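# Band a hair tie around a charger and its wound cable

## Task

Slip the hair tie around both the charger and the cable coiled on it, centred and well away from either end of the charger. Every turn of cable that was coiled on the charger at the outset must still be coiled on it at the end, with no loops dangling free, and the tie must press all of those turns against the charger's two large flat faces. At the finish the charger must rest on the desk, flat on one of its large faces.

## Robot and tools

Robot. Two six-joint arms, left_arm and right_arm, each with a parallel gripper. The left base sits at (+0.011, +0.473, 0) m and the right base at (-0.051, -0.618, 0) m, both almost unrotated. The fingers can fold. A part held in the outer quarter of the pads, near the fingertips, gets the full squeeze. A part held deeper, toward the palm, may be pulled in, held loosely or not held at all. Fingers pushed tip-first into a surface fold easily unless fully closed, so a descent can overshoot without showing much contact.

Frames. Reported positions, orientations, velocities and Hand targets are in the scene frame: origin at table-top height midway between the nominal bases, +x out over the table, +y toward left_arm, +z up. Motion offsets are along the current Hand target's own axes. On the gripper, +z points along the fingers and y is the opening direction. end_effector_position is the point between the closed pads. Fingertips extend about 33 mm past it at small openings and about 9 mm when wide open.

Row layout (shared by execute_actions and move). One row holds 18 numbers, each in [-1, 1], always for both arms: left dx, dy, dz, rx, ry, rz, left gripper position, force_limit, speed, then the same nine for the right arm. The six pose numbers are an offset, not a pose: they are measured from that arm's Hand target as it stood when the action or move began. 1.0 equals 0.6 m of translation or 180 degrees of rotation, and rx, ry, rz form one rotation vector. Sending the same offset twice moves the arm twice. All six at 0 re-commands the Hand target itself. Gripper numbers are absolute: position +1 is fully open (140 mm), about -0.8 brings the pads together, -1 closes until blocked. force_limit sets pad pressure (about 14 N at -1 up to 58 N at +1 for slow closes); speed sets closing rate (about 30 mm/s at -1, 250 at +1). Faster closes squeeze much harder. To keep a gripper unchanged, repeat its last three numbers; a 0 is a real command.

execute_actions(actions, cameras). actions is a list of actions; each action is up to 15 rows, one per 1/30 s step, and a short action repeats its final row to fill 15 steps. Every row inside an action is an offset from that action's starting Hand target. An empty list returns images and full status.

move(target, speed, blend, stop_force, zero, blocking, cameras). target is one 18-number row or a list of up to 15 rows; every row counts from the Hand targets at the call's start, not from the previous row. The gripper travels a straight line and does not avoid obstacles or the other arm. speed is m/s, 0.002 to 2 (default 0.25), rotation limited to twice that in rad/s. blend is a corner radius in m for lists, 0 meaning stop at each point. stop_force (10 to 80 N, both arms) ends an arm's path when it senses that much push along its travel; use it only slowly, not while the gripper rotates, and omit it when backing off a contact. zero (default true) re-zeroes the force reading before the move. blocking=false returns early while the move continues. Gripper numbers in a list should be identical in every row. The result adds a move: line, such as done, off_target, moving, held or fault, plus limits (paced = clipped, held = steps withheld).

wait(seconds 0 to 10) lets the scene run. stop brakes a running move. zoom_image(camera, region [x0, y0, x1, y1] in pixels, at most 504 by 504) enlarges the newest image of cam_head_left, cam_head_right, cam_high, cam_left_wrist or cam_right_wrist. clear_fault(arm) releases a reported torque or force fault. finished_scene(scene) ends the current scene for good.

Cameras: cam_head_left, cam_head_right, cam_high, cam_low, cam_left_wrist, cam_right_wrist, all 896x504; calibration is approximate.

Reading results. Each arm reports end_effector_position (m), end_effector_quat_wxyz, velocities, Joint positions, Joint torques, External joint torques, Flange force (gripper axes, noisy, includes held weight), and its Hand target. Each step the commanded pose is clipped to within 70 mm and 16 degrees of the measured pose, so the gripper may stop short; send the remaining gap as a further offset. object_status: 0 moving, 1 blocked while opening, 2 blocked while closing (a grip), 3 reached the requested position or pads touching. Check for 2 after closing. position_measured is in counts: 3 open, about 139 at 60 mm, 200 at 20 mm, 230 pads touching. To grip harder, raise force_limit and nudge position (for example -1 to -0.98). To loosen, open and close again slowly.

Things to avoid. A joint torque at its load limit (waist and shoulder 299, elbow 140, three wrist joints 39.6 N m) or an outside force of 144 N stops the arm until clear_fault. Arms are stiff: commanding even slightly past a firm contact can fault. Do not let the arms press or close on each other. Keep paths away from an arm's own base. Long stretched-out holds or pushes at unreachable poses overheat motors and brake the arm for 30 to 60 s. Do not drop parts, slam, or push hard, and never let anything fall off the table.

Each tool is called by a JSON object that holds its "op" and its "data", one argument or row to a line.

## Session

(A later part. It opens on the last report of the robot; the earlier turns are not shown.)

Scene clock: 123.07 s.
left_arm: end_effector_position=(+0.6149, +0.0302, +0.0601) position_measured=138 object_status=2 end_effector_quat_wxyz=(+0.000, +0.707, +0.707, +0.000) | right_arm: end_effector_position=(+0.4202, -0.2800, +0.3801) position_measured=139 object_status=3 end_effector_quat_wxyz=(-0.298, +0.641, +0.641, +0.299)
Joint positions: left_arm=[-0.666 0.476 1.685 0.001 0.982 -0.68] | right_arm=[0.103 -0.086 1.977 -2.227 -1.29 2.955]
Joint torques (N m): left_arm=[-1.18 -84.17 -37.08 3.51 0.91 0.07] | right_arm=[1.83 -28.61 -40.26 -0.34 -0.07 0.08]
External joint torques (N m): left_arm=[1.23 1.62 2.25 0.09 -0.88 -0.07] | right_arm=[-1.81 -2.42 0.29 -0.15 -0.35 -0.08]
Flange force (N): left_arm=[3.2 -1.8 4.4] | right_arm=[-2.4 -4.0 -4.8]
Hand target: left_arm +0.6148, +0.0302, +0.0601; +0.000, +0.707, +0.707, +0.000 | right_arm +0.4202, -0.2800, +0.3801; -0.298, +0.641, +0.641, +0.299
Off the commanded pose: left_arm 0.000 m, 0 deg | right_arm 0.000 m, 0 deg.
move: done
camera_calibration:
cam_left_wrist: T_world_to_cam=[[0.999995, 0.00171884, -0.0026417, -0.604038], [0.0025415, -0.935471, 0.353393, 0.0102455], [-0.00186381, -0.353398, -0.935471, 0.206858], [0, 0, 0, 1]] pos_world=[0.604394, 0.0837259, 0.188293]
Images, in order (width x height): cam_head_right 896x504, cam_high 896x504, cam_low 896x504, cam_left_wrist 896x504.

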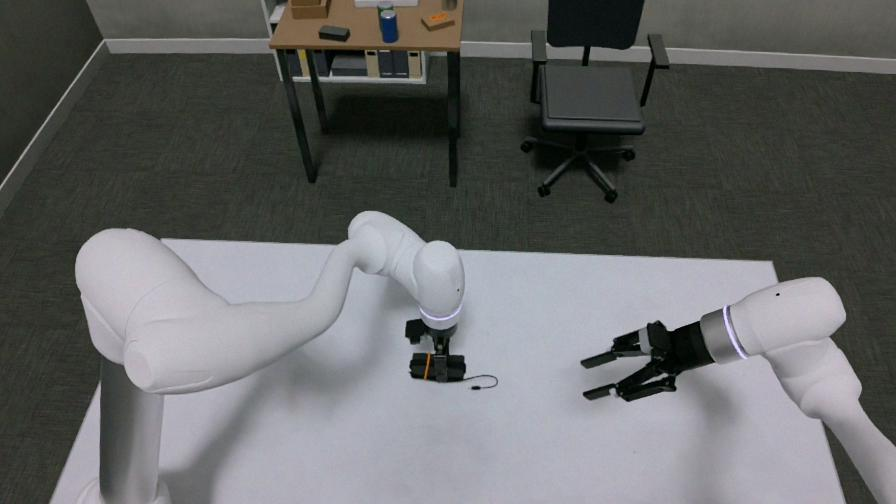

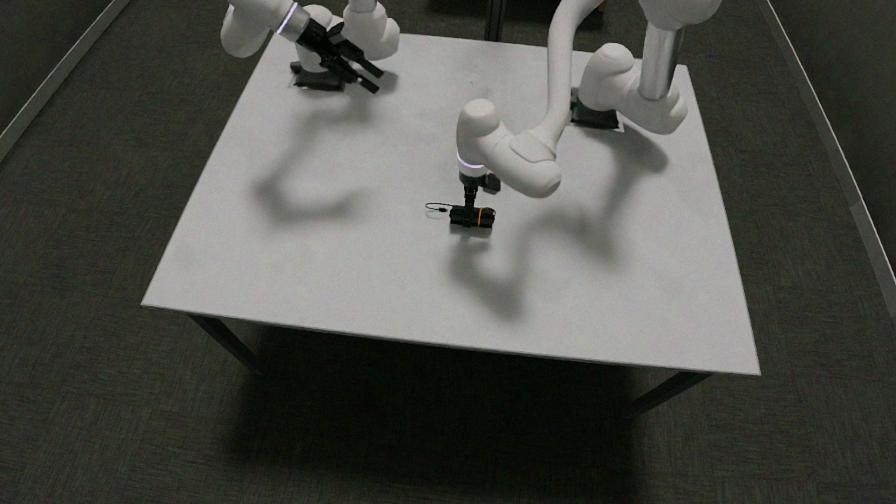

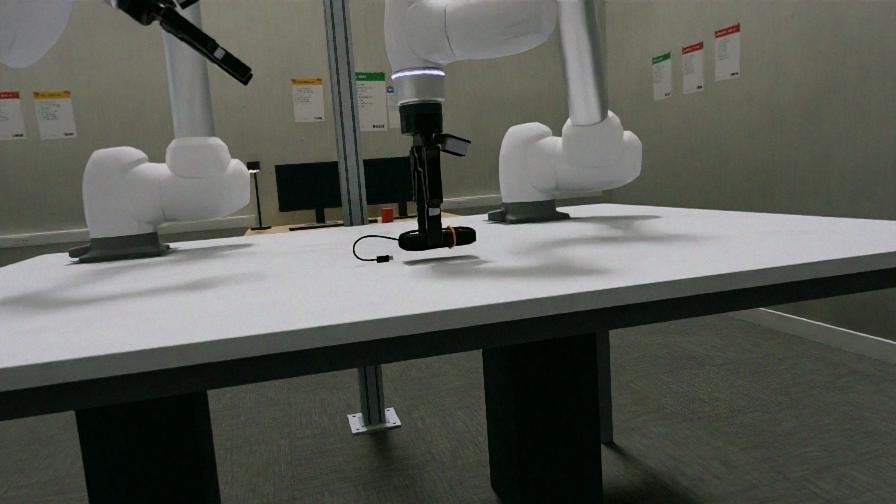

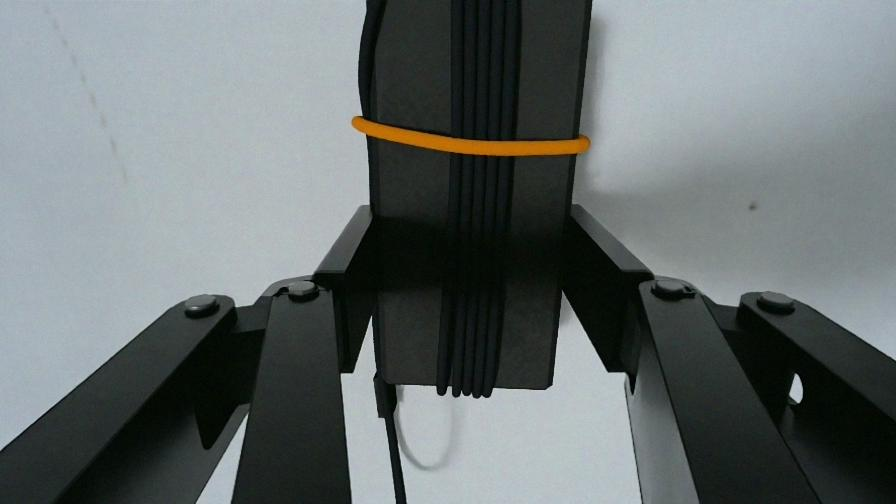

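{"op": "zoom_image", "data": {
  "camera": "cam_head_right",
  "region": [405, 345, 475, 395]
}}

{"op": "wait", "data": {
  "seconds": 0,
  "cameras": ["cam_right_wrist","cam_head_left"]
}}

{"op": "zoom_image", "data": {
  "camera": "cam_head_left",
  "region": [420, 340, 490, 400]
}}

Scaled by 7.200 from the camera's 896x504 image, which has a finer 1280x720 frame.

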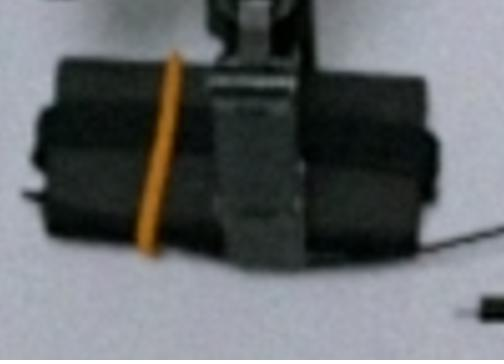

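Scene clock: 124.17 s.
left_arm: end_effector_position=(+0.6148, +0.0302, +0.0601) position_measured=138 object_status=2 end_effector_quat_wxyz=(+0.000, +0.707, +0.707, +0.000) | right_arm: end_effector_position=(+0.4202, -0.2800, +0.3801) position_measured=139 object_status=3 end_effector_quat_wxyz=(-0.298, +0.641, +0.641, +0.299)
Joint positions: left_arm=[-0.666 0.476 1.685 0 0.982 -0.68] | right_arm=[0.103 -0.086 1.977 -2.227 -1.29 2.955]
Joint torques (N m): left_arm=[-0.65 -84.2 -36.95 3.47 0.57 -0.02] | right_arm=[1.89 -28.5 -40.12 -0.31 -0.07 0.09]
External joint torques (N m): left_arm=[0.61 2.21 2.23 0.12 -0.55 0.02] | right_arm=[-1.85 -2.28 0.29 -0.17 -0.35 -0.09]
Flange force (N): left_arm=[2.0 -1.3 4.4] | right_arm=[-2.5 -3.7 -4.8]
Hand target: left_arm +0.6148, +0.0302, +0.0601; +0.000, +0.707, +0.707, +0.000 | right_arm +0.4202, -0.2800, +0.3801; -0.298, +0.641, +0.641, +0.299
Tool commands: left_gripper/position=-1.0 left_gripper/force_limit=+0.0 left_gripper/speed=-1.0 right_gripper/position=-0.08 right_gripper/force_limit=+1.0 right_gripper/speed=-1.0
Off the commanded pose: left_arm 0.000 m, 0 deg | right_arm 0.000 m, 0 deg.
camera_calibration:
cam_right_wrist: T_world_to_cam=[[0.999965, -0.00784379, -0.00307358, -0.412133], [-0.00835234, -0.875423, -0.483286, -0.0546612], [0.00110011, 0.483294, -0.875457, 0.610222], [0, 0, 0, 1]] pos_world=[0.41099, -0.346001, 0.50654]
Images, in order (width x height): cam_head_left 896x504, cam_right_wrist 896x504.

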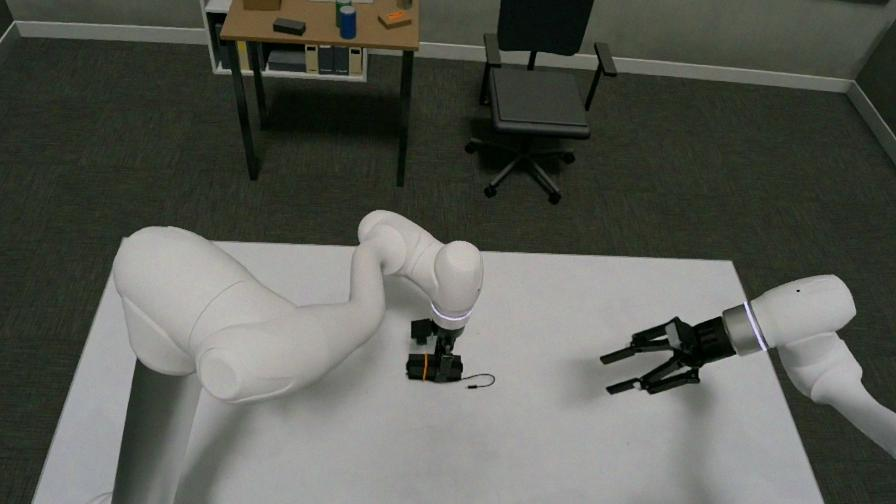

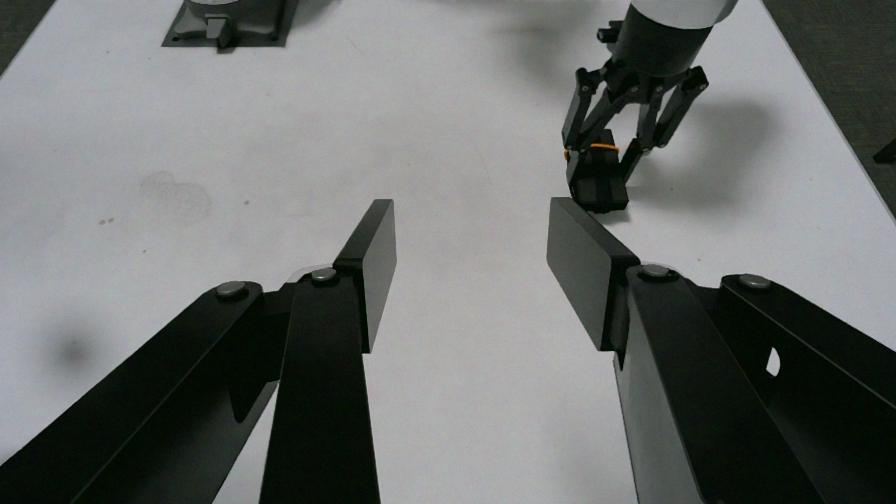

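Scaled by 7.200 from the camera's 896x504 image, which has a finer 1280x720 frame.

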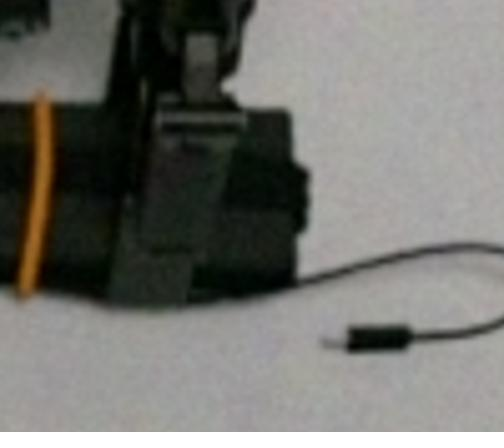

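{"op": "move", "data": {
  "target": [0,0,0.05,0,0,0,-1,0,-1,0,0,0,0,0,0,-0.08,1,-1],
  "speed": 0.025,
  "stop_force": 10,
  "cameras": ["cam_low","cam_left_wrist"]
}}

{"op": "zoom_image", "data": {
  "camera": "cam_low",
  "region": [360, 205, 490, 270]
}}

Scene clock: 125.97 s.
left_arm: end_effector_position=(+0.6149, +0.0301, +0.0388) position_measured=138 object_status=2 end_effector_quat_wxyz=(+0.000, +0.707, +0.707, +0.000) | right_arm: end_effector_position=(+0.4202, -0.2800, +0.3801) position_measured=139 object_status=3 end_effector_quat_wxyz=(-0.298, +0.641, +0.641, +0.299)
Joint positions: left_arm=[-0.666 0.496 1.699 0 0.947 -0.68] | right_arm=[0.103 -0.086 1.977 -2.227 -1.29 2.955]
Joint torques (N m): left_arm=[0.89 -73.67 -28.65 3.81 0.61 -0.08] | right_arm=[1.87 -28.63 -40.31 -0.35 -0.07 0.07]
External joint torques (N m): left_arm=[-0.92 -10.12 -5.52 -0.28 -0.59 0.08] | right_arm=[-1.87 -2.28 0.42 -0.13 -0.34 -0.07]
Flange force (N): left_arm=[0.2 -2.2 -12.2] | right_arm=[-2.7 -3.9 -4.8]
Hand target: left_arm +0.6149, +0.0301, +0.0388; +0.000, +0.707, +0.707, +0.000 (not the last commanded pose) | right_arm +0.4202, -0.2800, +0.3801; -0.298, +0.641, +0.641, +0.299
Off the commanded pose: left_arm 0.009 m, 0 deg | right_arm 0.000 m, 0 deg.
move: contact (left_arm)
camera_calibration:
cam_left_wrist: T_world_to_cam=[[0.999995, 0.00184597, -0.00258207, -0.604215], [0.00263991, -0.935359, 0.35369, 0.0175947], [-0.00176226, -0.353695, -0.935359, 0.186748], [0, 0, 0, 1]] pos_world=[0.604495, 0.0836244, 0.166893]
Images, in order (width x height): cam_low 896x504, cam_left_wrist 896x504.

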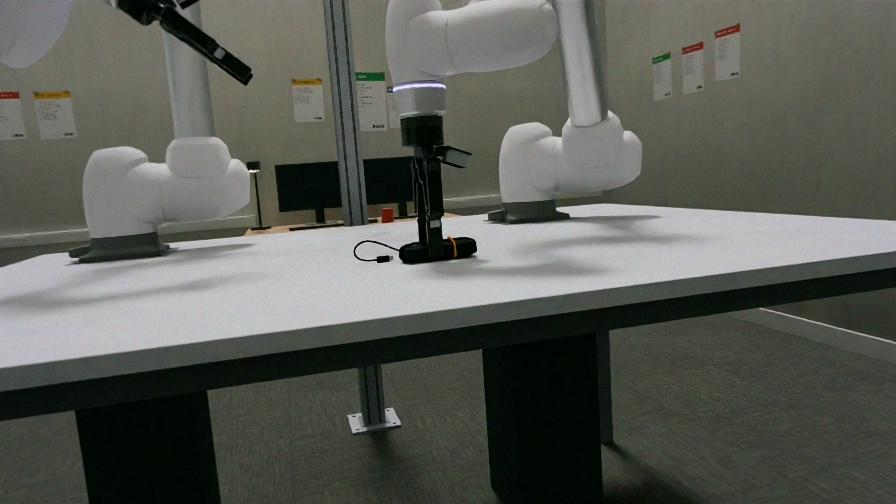

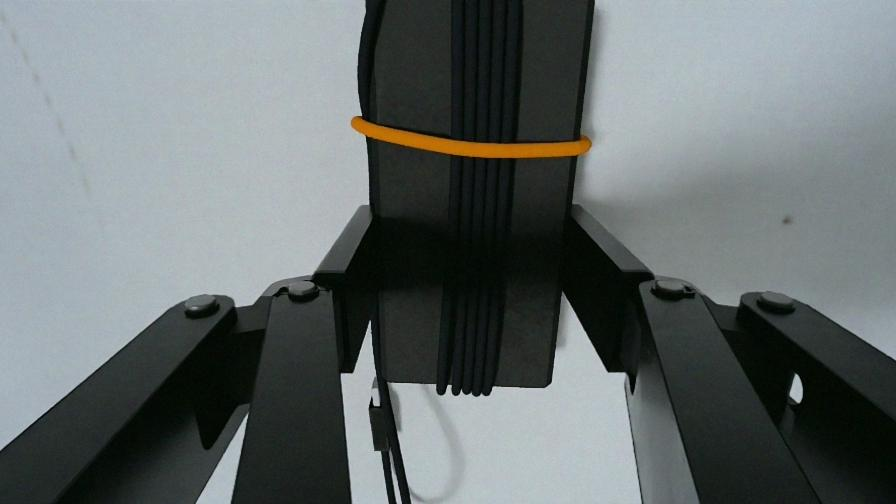

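Scaled by 3.877 from the camera's 896x504 image, which has a finer 1280x720 frame.

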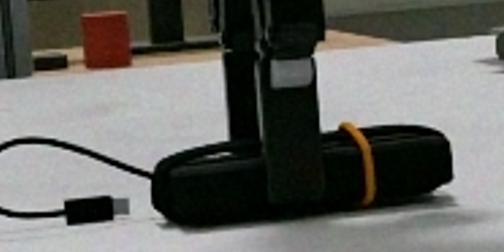

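{"op": "move", "data": {
  "target": [
    [0,0,0,0,0,0,0.08,0.5,-1,0,0,0,0,0,0,-0.08,1,-1],
    [0,0.0,-0.2,0,0,0,0.08,0.5,-1,0,0,0,0,0,0,-0.08,1,-1]
  ],
  "speed": 0.1,
  "cameras": ["cam_low","cam_left_wrist","cam_high","cam_head_right"]
}}

{"op": "zoom_image", "data": {
  "camera": "cam_low",
  "region": [340, 205, 490, 280]
}}

{"op": "zoom_image", "data": {
  "camera": "cam_left_wrist",
  "region": [320, 0, 620, 350]
}}

{"op": "zoom_image", "data": {
  "camera": "cam_head_right",
  "region": [390, 340, 510, 410]
}}

Scene clock: 128.63 s.
left_arm: end_effector_position=(+0.6150, +0.0301, +0.1587) position_measured=119 object_status=3 end_effector_quat_wxyz=(+0.000, +0.707, +0.707, +0.000) | right_arm: end_effector_position=(+0.4202, -0.2800, +0.3801) position_measured=139 object_status=3 end_effector_quat_wxyz=(-0.298, +0.641, +0.641, +0.299)
Joint positions: left_arm=[-0.666 0.398 1.602 0 1.142 -0.68] | right_arm=[0.103 -0.086 1.977 -2.227 -1.29 2.955]
Joint torques (N m): left_arm=[0.11 -77.11 -38.74 3.78 0.4 -0.06] | right_arm=[2.04 -28.51 -40.13 -0.31 -0.05 0.06]
External joint torques (N m): left_arm=[-0.12 -1.04 0.71 0.16 -0.38 0.06] | right_arm=[-2.03 -2.31 0.18 -0.16 -0.36 -0.06]
Flange force (N): left_arm=[1.9 -2.7 0.6] | right_arm=[-2.5 -3.6 -5.2]
Hand target: left_arm +0.6149, +0.0301, +0.1588; +0.000, +0.707, +0.707, +0.000 | right_arm +0.4202, -0.2800, +0.3801; -0.298, +0.641, +0.641, +0.299
Off the commanded pose: left_arm 0.000 m, 0 deg | right_arm 0.000 m, 0 deg.
move: done
camera_calibration:
cam_left_wrist: T_world_to_cam=[[0.999995, 0.00194032, -0.00261568, -0.603903], [0.00273988, -0.935392, 0.353602, -0.0248805], [-0.00176058, -0.353607, -0.935392, 0.298992], [0, 0, 0, 1]] pos_world=[0.604494, 0.0836246, 0.286893]
Images, in order (width x height): cam_head_right 896x504, cam_high 896x504, cam_low 896x504, cam_left_wrist 896x504.

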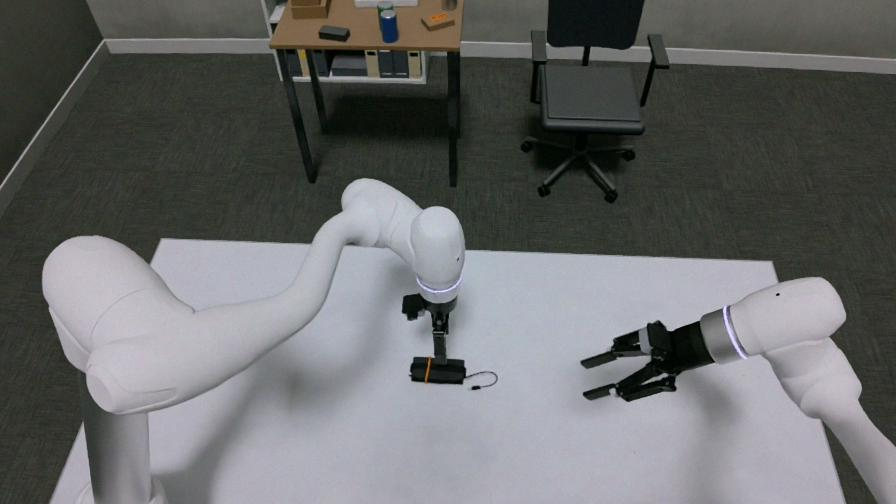

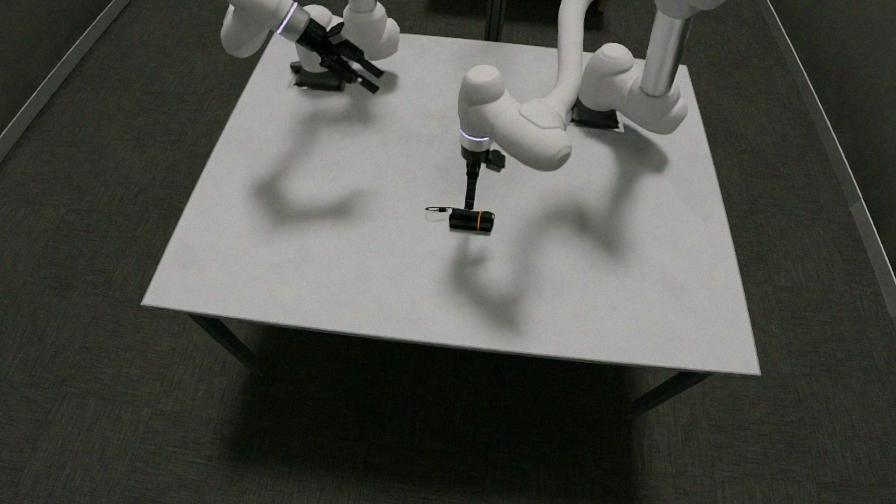

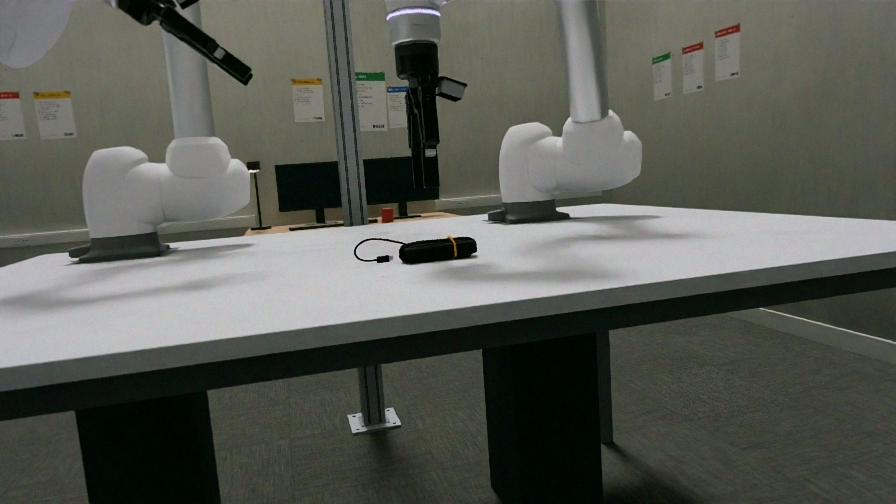

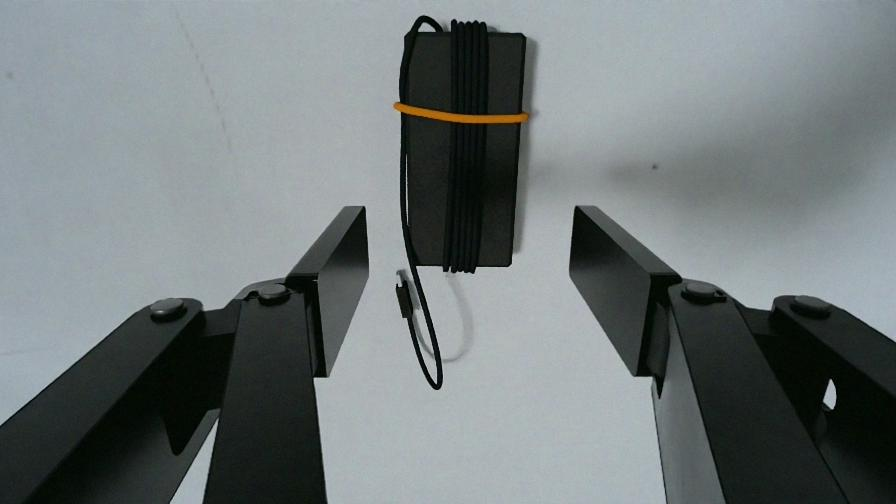

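Scaled by 3.360 from the camera's 896x504 image, which has a finer 1280x720 frame.

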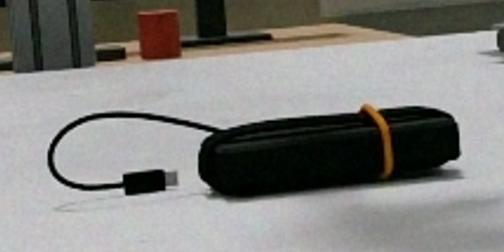

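Scaled by 1.440 from the camera's 896x504 image, which has a finer 1280x720 frame.

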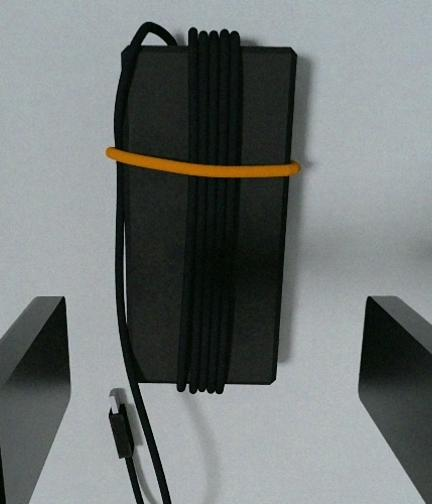

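Scaled by 4.200 from the camera's 896x504 image, which has a finer 1280x720 frame.

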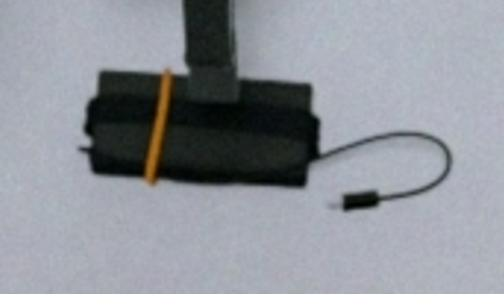

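{"op": "move", "data": {
  "target": [0.1,0.005,0.1147,0,0,0,-0.8,1,0,-0.1755,0.2847,0.5172,0,0,0,-0.43,-0.3,0],
  "speed": 0.2,
  "cameras": ["cam_low","cam_right_wrist","cam_high"]
}}

{"op": "zoom_image", "data": {
  "camera": "cam_right_wrist",
  "region": [300, 60, 640, 380]
}}

{"op": "zoom_image", "data": {
  "camera": "cam_low",
  "region": [340, 205, 490, 280]
}}

Scene clock: 132.90 s.
left_arm: end_effector_position=(+0.6179, +0.0901, +0.0900) position_measured=229 object_status=3 end_effector_quat_wxyz=(+0.000, +0.707, +0.707, +0.000) | right_arm: end_effector_position=(+0.5912, -0.1104, +0.0999) position_measured=183 object_status=3 end_effector_quat_wxyz=(-0.298, +0.641, +0.641, +0.299)
Joint positions: left_arm=[-0.598 0.407 1.729 0 1.006 -0.612] | right_arm=[0.325 0.481 1.857 -1.955 -0.898 2.629]
Joint torques (N m): left_arm=[-0.7 -76.27 -36.02 3.55 0.53 -0.13] | right_arm=[1.56 -73.01 -29.11 0.49 -0.75 0.1]
External joint torques (N m): left_arm=[0.63 0.55 0.78 0.1 -0.52 0.13] | right_arm=[-1.56 -5.15 0.25 -0.18 -0.34 -0.1]
Flange force (N): left_arm=[1.5 -0.4 2.0] | right_arm=[1.4 -5.3 -7.8]
Hand target: left_arm +0.6179, +0.0901, +0.0900; +0.000, +0.707, +0.707, +0.000 | right_arm +0.5912, -0.1104, +0.0999; -0.298, +0.641, +0.641, +0.299
Off the commanded pose: left_arm 0.000 m, 0 deg | right_arm 0.000 m, 0 deg.
move: done
camera_calibration:
cam_right_wrist: T_world_to_cam=[[0.999965, -0.00784379, -0.00307358, -0.582557], [-0.00835234, -0.875423, -0.483286, -0.0401788], [0.00110011, 0.483294, -0.875457, 0.282764], [0, 0, 0, 1]] pos_world=[0.58189, -0.176401, 0.22634]
Images, in order (width x height): cam_high 896x504, cam_low 896x504, cam_right_wrist 896x504.

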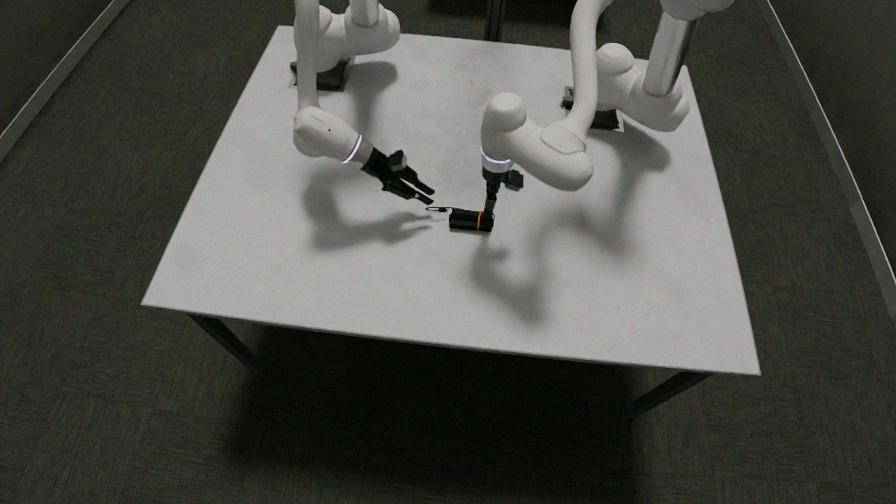

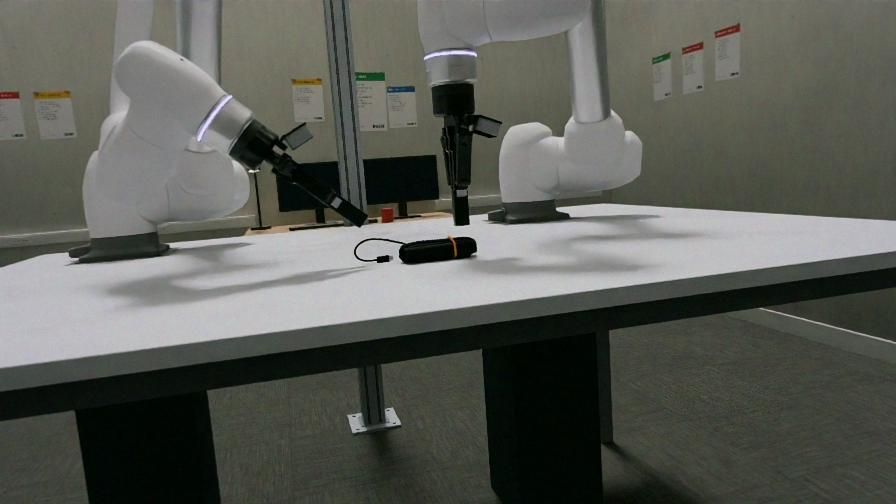

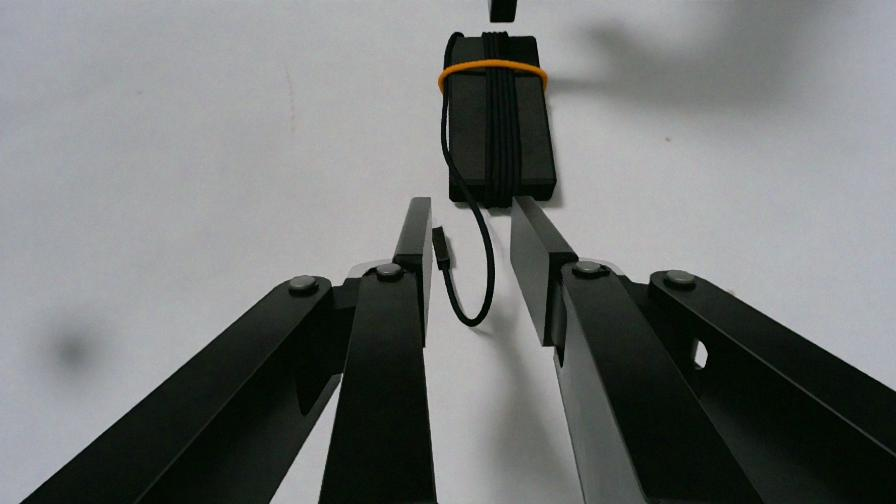

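Scaled by 1.482 from the camera's 896x504 image, which has a finer 1280x720 frame.

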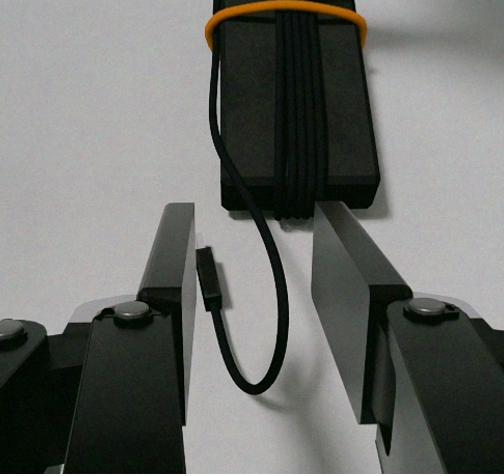

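Scaled by 3.360 from the camera's 896x504 image, which has a finer 1280x720 frame.

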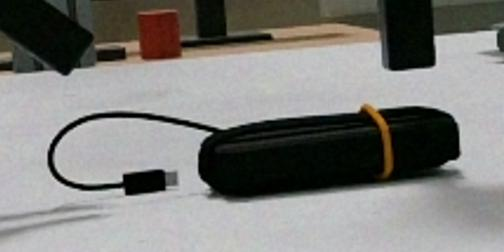

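{"op": "move", "data": {
  "target": [0,0,0.065,0,0,0,-0.8,1,0,0,0,0,0,0,0,-0.43,-0.3,0],
  "speed": 0.02,
  "stop_force": 14,
  "cameras": ["cam_low","cam_right_wrist"]
}}

{"op": "zoom_image", "data": {
  "camera": "cam_low",
  "region": [340, 185, 500, 280]
}}

Scene clock: 136.40 s.
left_arm: end_effector_position=(+0.6180, +0.0901, +0.0629) position_measured=229 object_status=3 end_effector_quat_wxyz=(+0.000, +0.707, +0.707, +0.000) | right_arm: end_effector_position=(+0.5912, -0.1104, +0.0999) position_measured=183 object_status=3 end_effector_quat_wxyz=(-0.298, +0.641, +0.641, +0.299)
Joint positions: left_arm=[-0.598 0.431 1.75 0 0.961 -0.612] | right_arm=[0.325 0.482 1.857 -1.955 -0.898 2.629]
Joint torques (N m): left_arm=[-3.53 -55.89 -23.28 2.13 -0.71 0.05] | right_arm=[2.1 -73.77 -29.3 0.46 -0.74 0.07]
External joint torques (N m): left_arm=[3.44 -21.23 -10.91 1.4 0.73 -0.05] | right_arm=[-2.25 -4.2 0.46 -0.15 -0.34 -0.07]
Flange force (N): left_arm=[6.6 -1.5 -28.9] | right_arm=[0.1 -4.3 -7.5]
Hand target: left_arm +0.6180, +0.0900, +0.0628; +0.000, +0.707, +0.707, +0.000 (not the last commanded pose) | right_arm +0.5912, -0.1104, +0.0999; -0.298, +0.641, +0.641, +0.299
Off the commanded pose: left_arm 0.012 m, 0 deg | right_arm 0.000 m, 0 deg.
move: contact (left_arm)
camera_calibration:
cam_right_wrist: T_world_to_cam=[[0.999965, -0.00784379, -0.00307358, -0.582558], [-0.00835234, -0.875423, -0.483286, -0.0402271], [0.00110011, 0.483294, -0.875457, 0.282677], [0, 0, 0, 1]] pos_world=[0.58189, -0.176401, 0.22624]
Images, in order (width x height): cam_low 896x504, cam_right_wrist 896x504.

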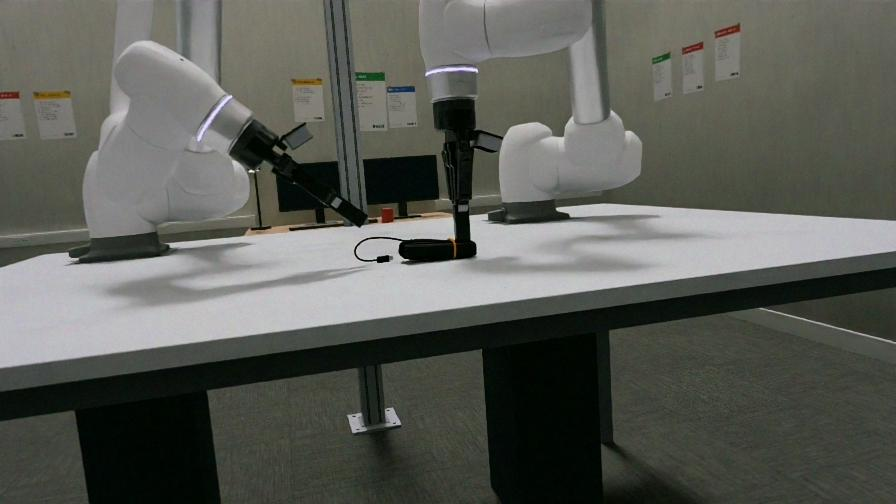

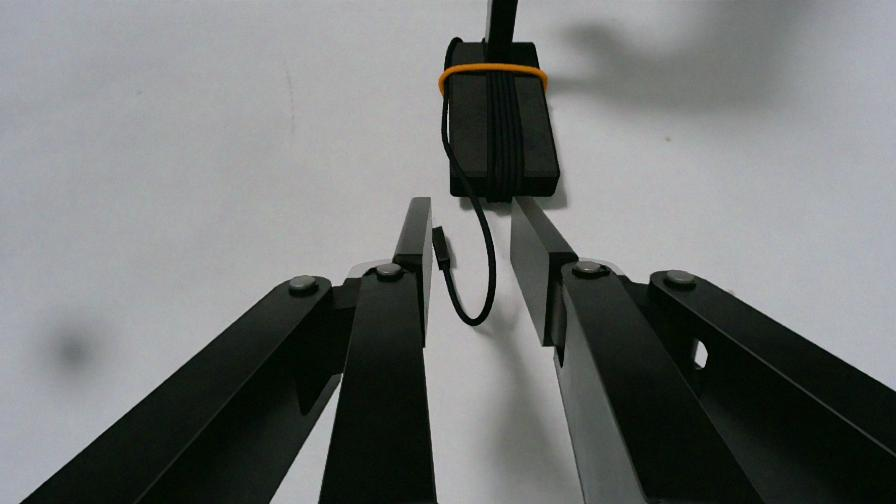

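Scaled by 3.150 from the camera's 896x504 image, which has a finer 1280x720 frame.

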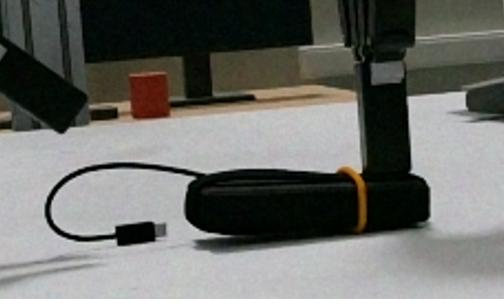

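{"op": "move", "data": {
  "target": [0,0,0,0,0,0,-0.8,1,0,-0.0145,0.0122,0.0877,0,0,0,-0.43,-0.3,0],
  "speed": 0.1,
  "cameras": ["cam_low","cam_right_wrist"]
}}

{"op": "zoom_image", "data": {
  "camera": "cam_right_wrist",
  "region": [340, 40, 600, 360]
}}

{"op": "zoom_image", "data": {
  "camera": "cam_low",
  "region": [340, 185, 500, 280]
}}

Scene clock: 137.57 s.
left_arm: end_effector_position=(+0.6180, +0.0901, +0.0628) position_measured=229 object_status=3 end_effector_quat_wxyz=(+0.000, +0.707, +0.707, +0.000) | right_arm: end_effector_position=(+0.5985, -0.0757, +0.0594) position_measured=183 object_status=3 end_effector_quat_wxyz=(-0.298, +0.641, +0.641, +0.299)
Joint positions: left_arm=[-0.598 0.431 1.75 0 0.961 -0.612] | right_arm=[0.368 0.554 1.831 -1.897 -0.853 2.586]
Joint torques (N m): left_arm=[-3.25 -55.72 -22.86 2.33 -0.61 -0.02] | right_arm=[1.4 -80.37 -27.6 0.67 -0.91 0.31]
External joint torques (N m): left_arm=[3.08 -20.94 -11.22 1.2 0.63 0.02] | right_arm=[-1.48 -2.67 0.38 -0.24 -0.26 -0.31]
Flange force (N): left_arm=[5.7 -0.9 -28.7] | right_arm=[-0.4 -2.7 -5.0]
Hand target: left_arm +0.6180, +0.0900, +0.0628; +0.000, +0.707, +0.707, +0.000 | right_arm +0.5985, -0.0757, +0.0593; -0.298, +0.641, +0.641, +0.299
Off the commanded pose: left_arm 0.000 m, 0 deg | right_arm 0.000 m, 0 deg.
move: done
camera_calibration:
cam_right_wrist: T_world_to_cam=[[0.999965, -0.00784379, -0.00307358, -0.589809], [-0.00835234, -0.875423, -0.483286, -0.0293129], [0.00110011, 0.483294, -0.875457, 0.23053], [0, 0, 0, 1]] pos_world=[0.58929, -0.141701, 0.18584]
Images, in order (width x height): cam_low 896x504, cam_right_wrist 896x504.

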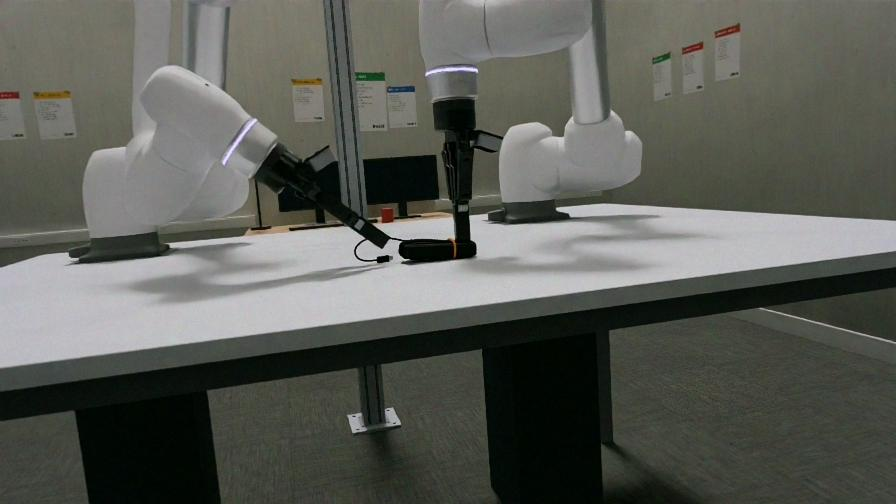

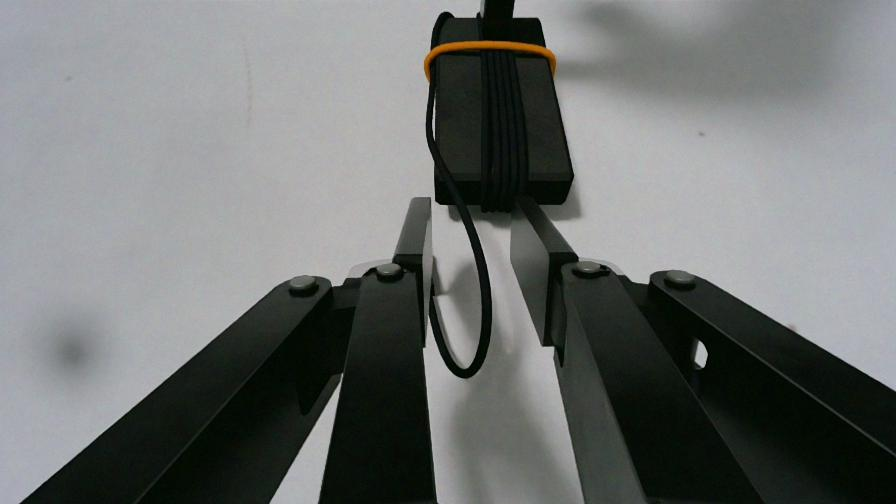

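Scaled by 1.575 from the camera's 896x504 image, which has a finer 1280x720 frame.

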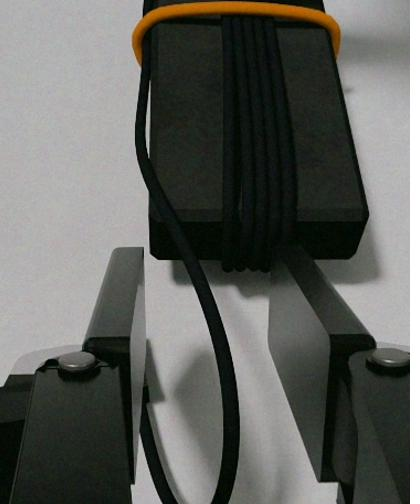

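Scaled by 3.150 from the camera's 896x504 image, which has a finer 1280x720 frame.

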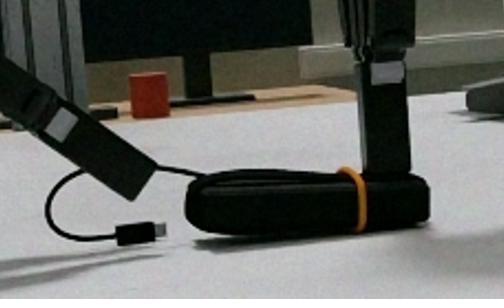

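{"op": "execute_actions", "data": {
  "actions": [
    [[0,0,0,0,0,0,-0.8,1,0,0,0,0,0,0,0,-1,-0.3,-1]],
    [[0,0,0,0,0,0,-0.8,1,0,0,0,0,0,0,0,-1,-0.3,-1]],
    [[0,0,0,0,0,0,-0.8,1,0,0,0,0,0,0,0,-1,-0.3,-1]]
  ],
  "cameras": ["cam_low","cam_right_wrist"]
}}

{"op": "zoom_image", "data": {
  "camera": "cam_right_wrist",
  "region": [340, 0, 600, 320]
}}

{"op": "zoom_image", "data": {
  "camera": "cam_low",
  "region": [340, 185, 500, 280]
}}

Scene clock: 139.63 s.
left_arm: end_effector_position=(+0.6180, +0.0901, +0.0628) position_measured=229 object_status=3 end_effector_quat_wxyz=(+0.000, +0.707, +0.707, +0.000) | right_arm: end_effector_position=(+0.5985, -0.0757, +0.0593) position_measured=226 object_status=2 end_effector_quat_wxyz=(-0.298, +0.641, +0.641, +0.299)
Joint positions: left_arm=[-0.598 0.431 1.75 0 0.961 -0.612] | right_arm=[0.368 0.554 1.831 -1.897 -0.853 2.586]
Joint torques (N m): left_arm=[-3.64 -54.59 -22.92 2.27 -0.52 -0.06] | right_arm=[1.7 -78.62 -27.65 0.6 -0.73 0.09]
External joint torques (N m): left_arm=[3.56 -22.13 -11.18 1.27 0.53 0.07] | right_arm=[-1.63 -4.5 0.4 -0.15 -0.44 -0.09]
External joint torques at the end of the 1st action: left_arm=[3.77 -22.31 -11.51 1.31 0.57 0.03] | right_arm=[-1.75 -4.16 0.34 -0.14 -0.32 -0.07]
External joint torques at the end of the 2nd action: left_arm=[3.84 -21.91 -11.29 1.33 0.54 -0.03] | right_arm=[-1.56 -4.16 0.75 -0.15 -0.42 -0.1]
Flange force (N): left_arm=[7.3 -2.0 -29.6] | right_arm=[1.0 -4.3 -7.4]
Flange force at the end of the 1st action (N): left_arm=[7.2 -1.5 -30.1] | right_arm=[0.8 -3.9 -7.0]
Flange force at the end of the 2nd action (N): left_arm=[7.2 -1.4 -29.5] | right_arm=[0.6 -4.7 -7.1]
Hand target: left_arm +0.6180, +0.0900, +0.0628; +0.000, +0.707, +0.707, +0.000 | right_arm +0.5985, -0.0757, +0.0593; -0.298, +0.641, +0.641, +0.299
Off the commanded pose: left_arm 0.000 m, 0 deg | right_arm 0.000 m, 0 deg.
camera_calibration:
cam_right_wrist: T_world_to_cam=[[0.999965, -0.00784379, -0.00307358, -0.58981], [-0.00835234, -0.875423, -0.483286, -0.0293612], [0.00110011, 0.483294, -0.875457, 0.230442], [0, 0, 0, 1]] pos_world=[0.58929, -0.141701, 0.18574]
Images, in order (width x height): cam_low 896x504, cam_right_wrist 896x504.

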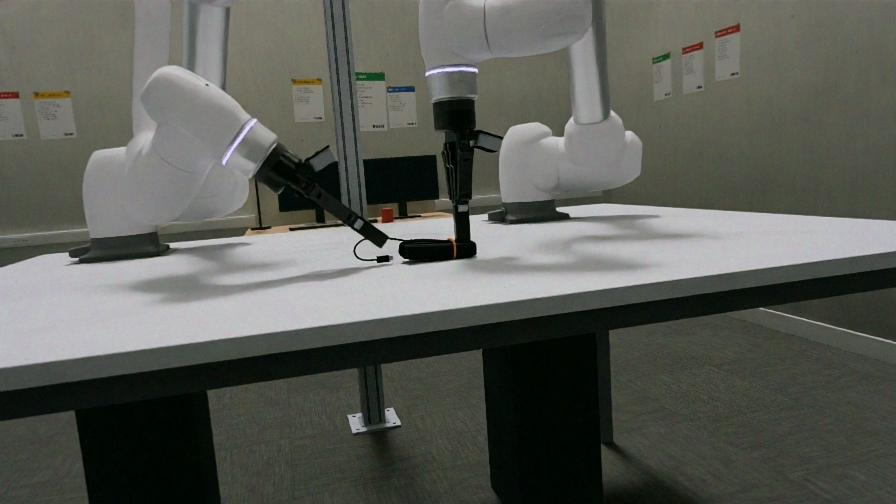

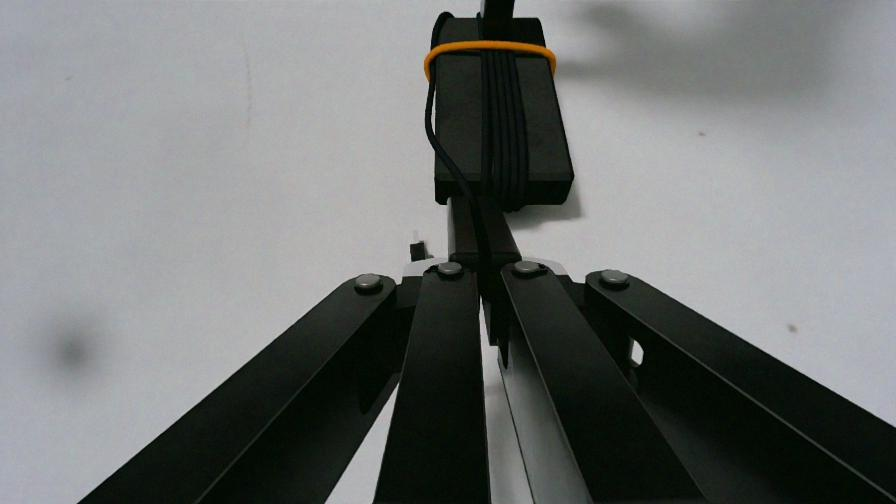

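Scaled by 1.575 from the camera's 896x504 image, which has a finer 1280x720 frame.

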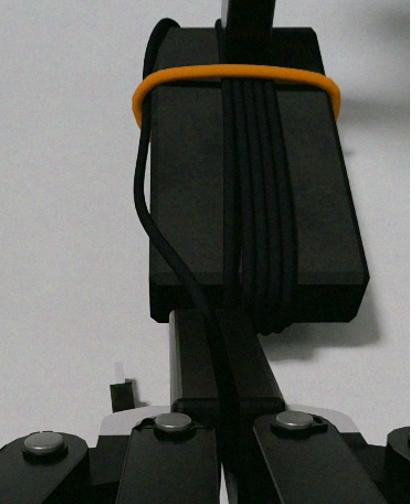

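Scaled by 3.150 from the camera's 896x504 image, which has a finer 1280x720 frame.

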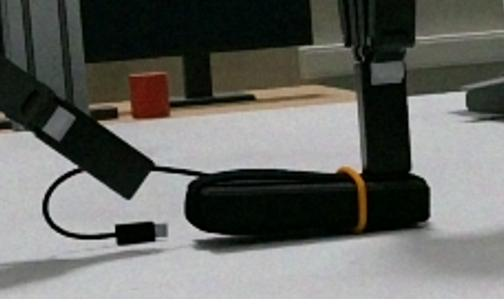

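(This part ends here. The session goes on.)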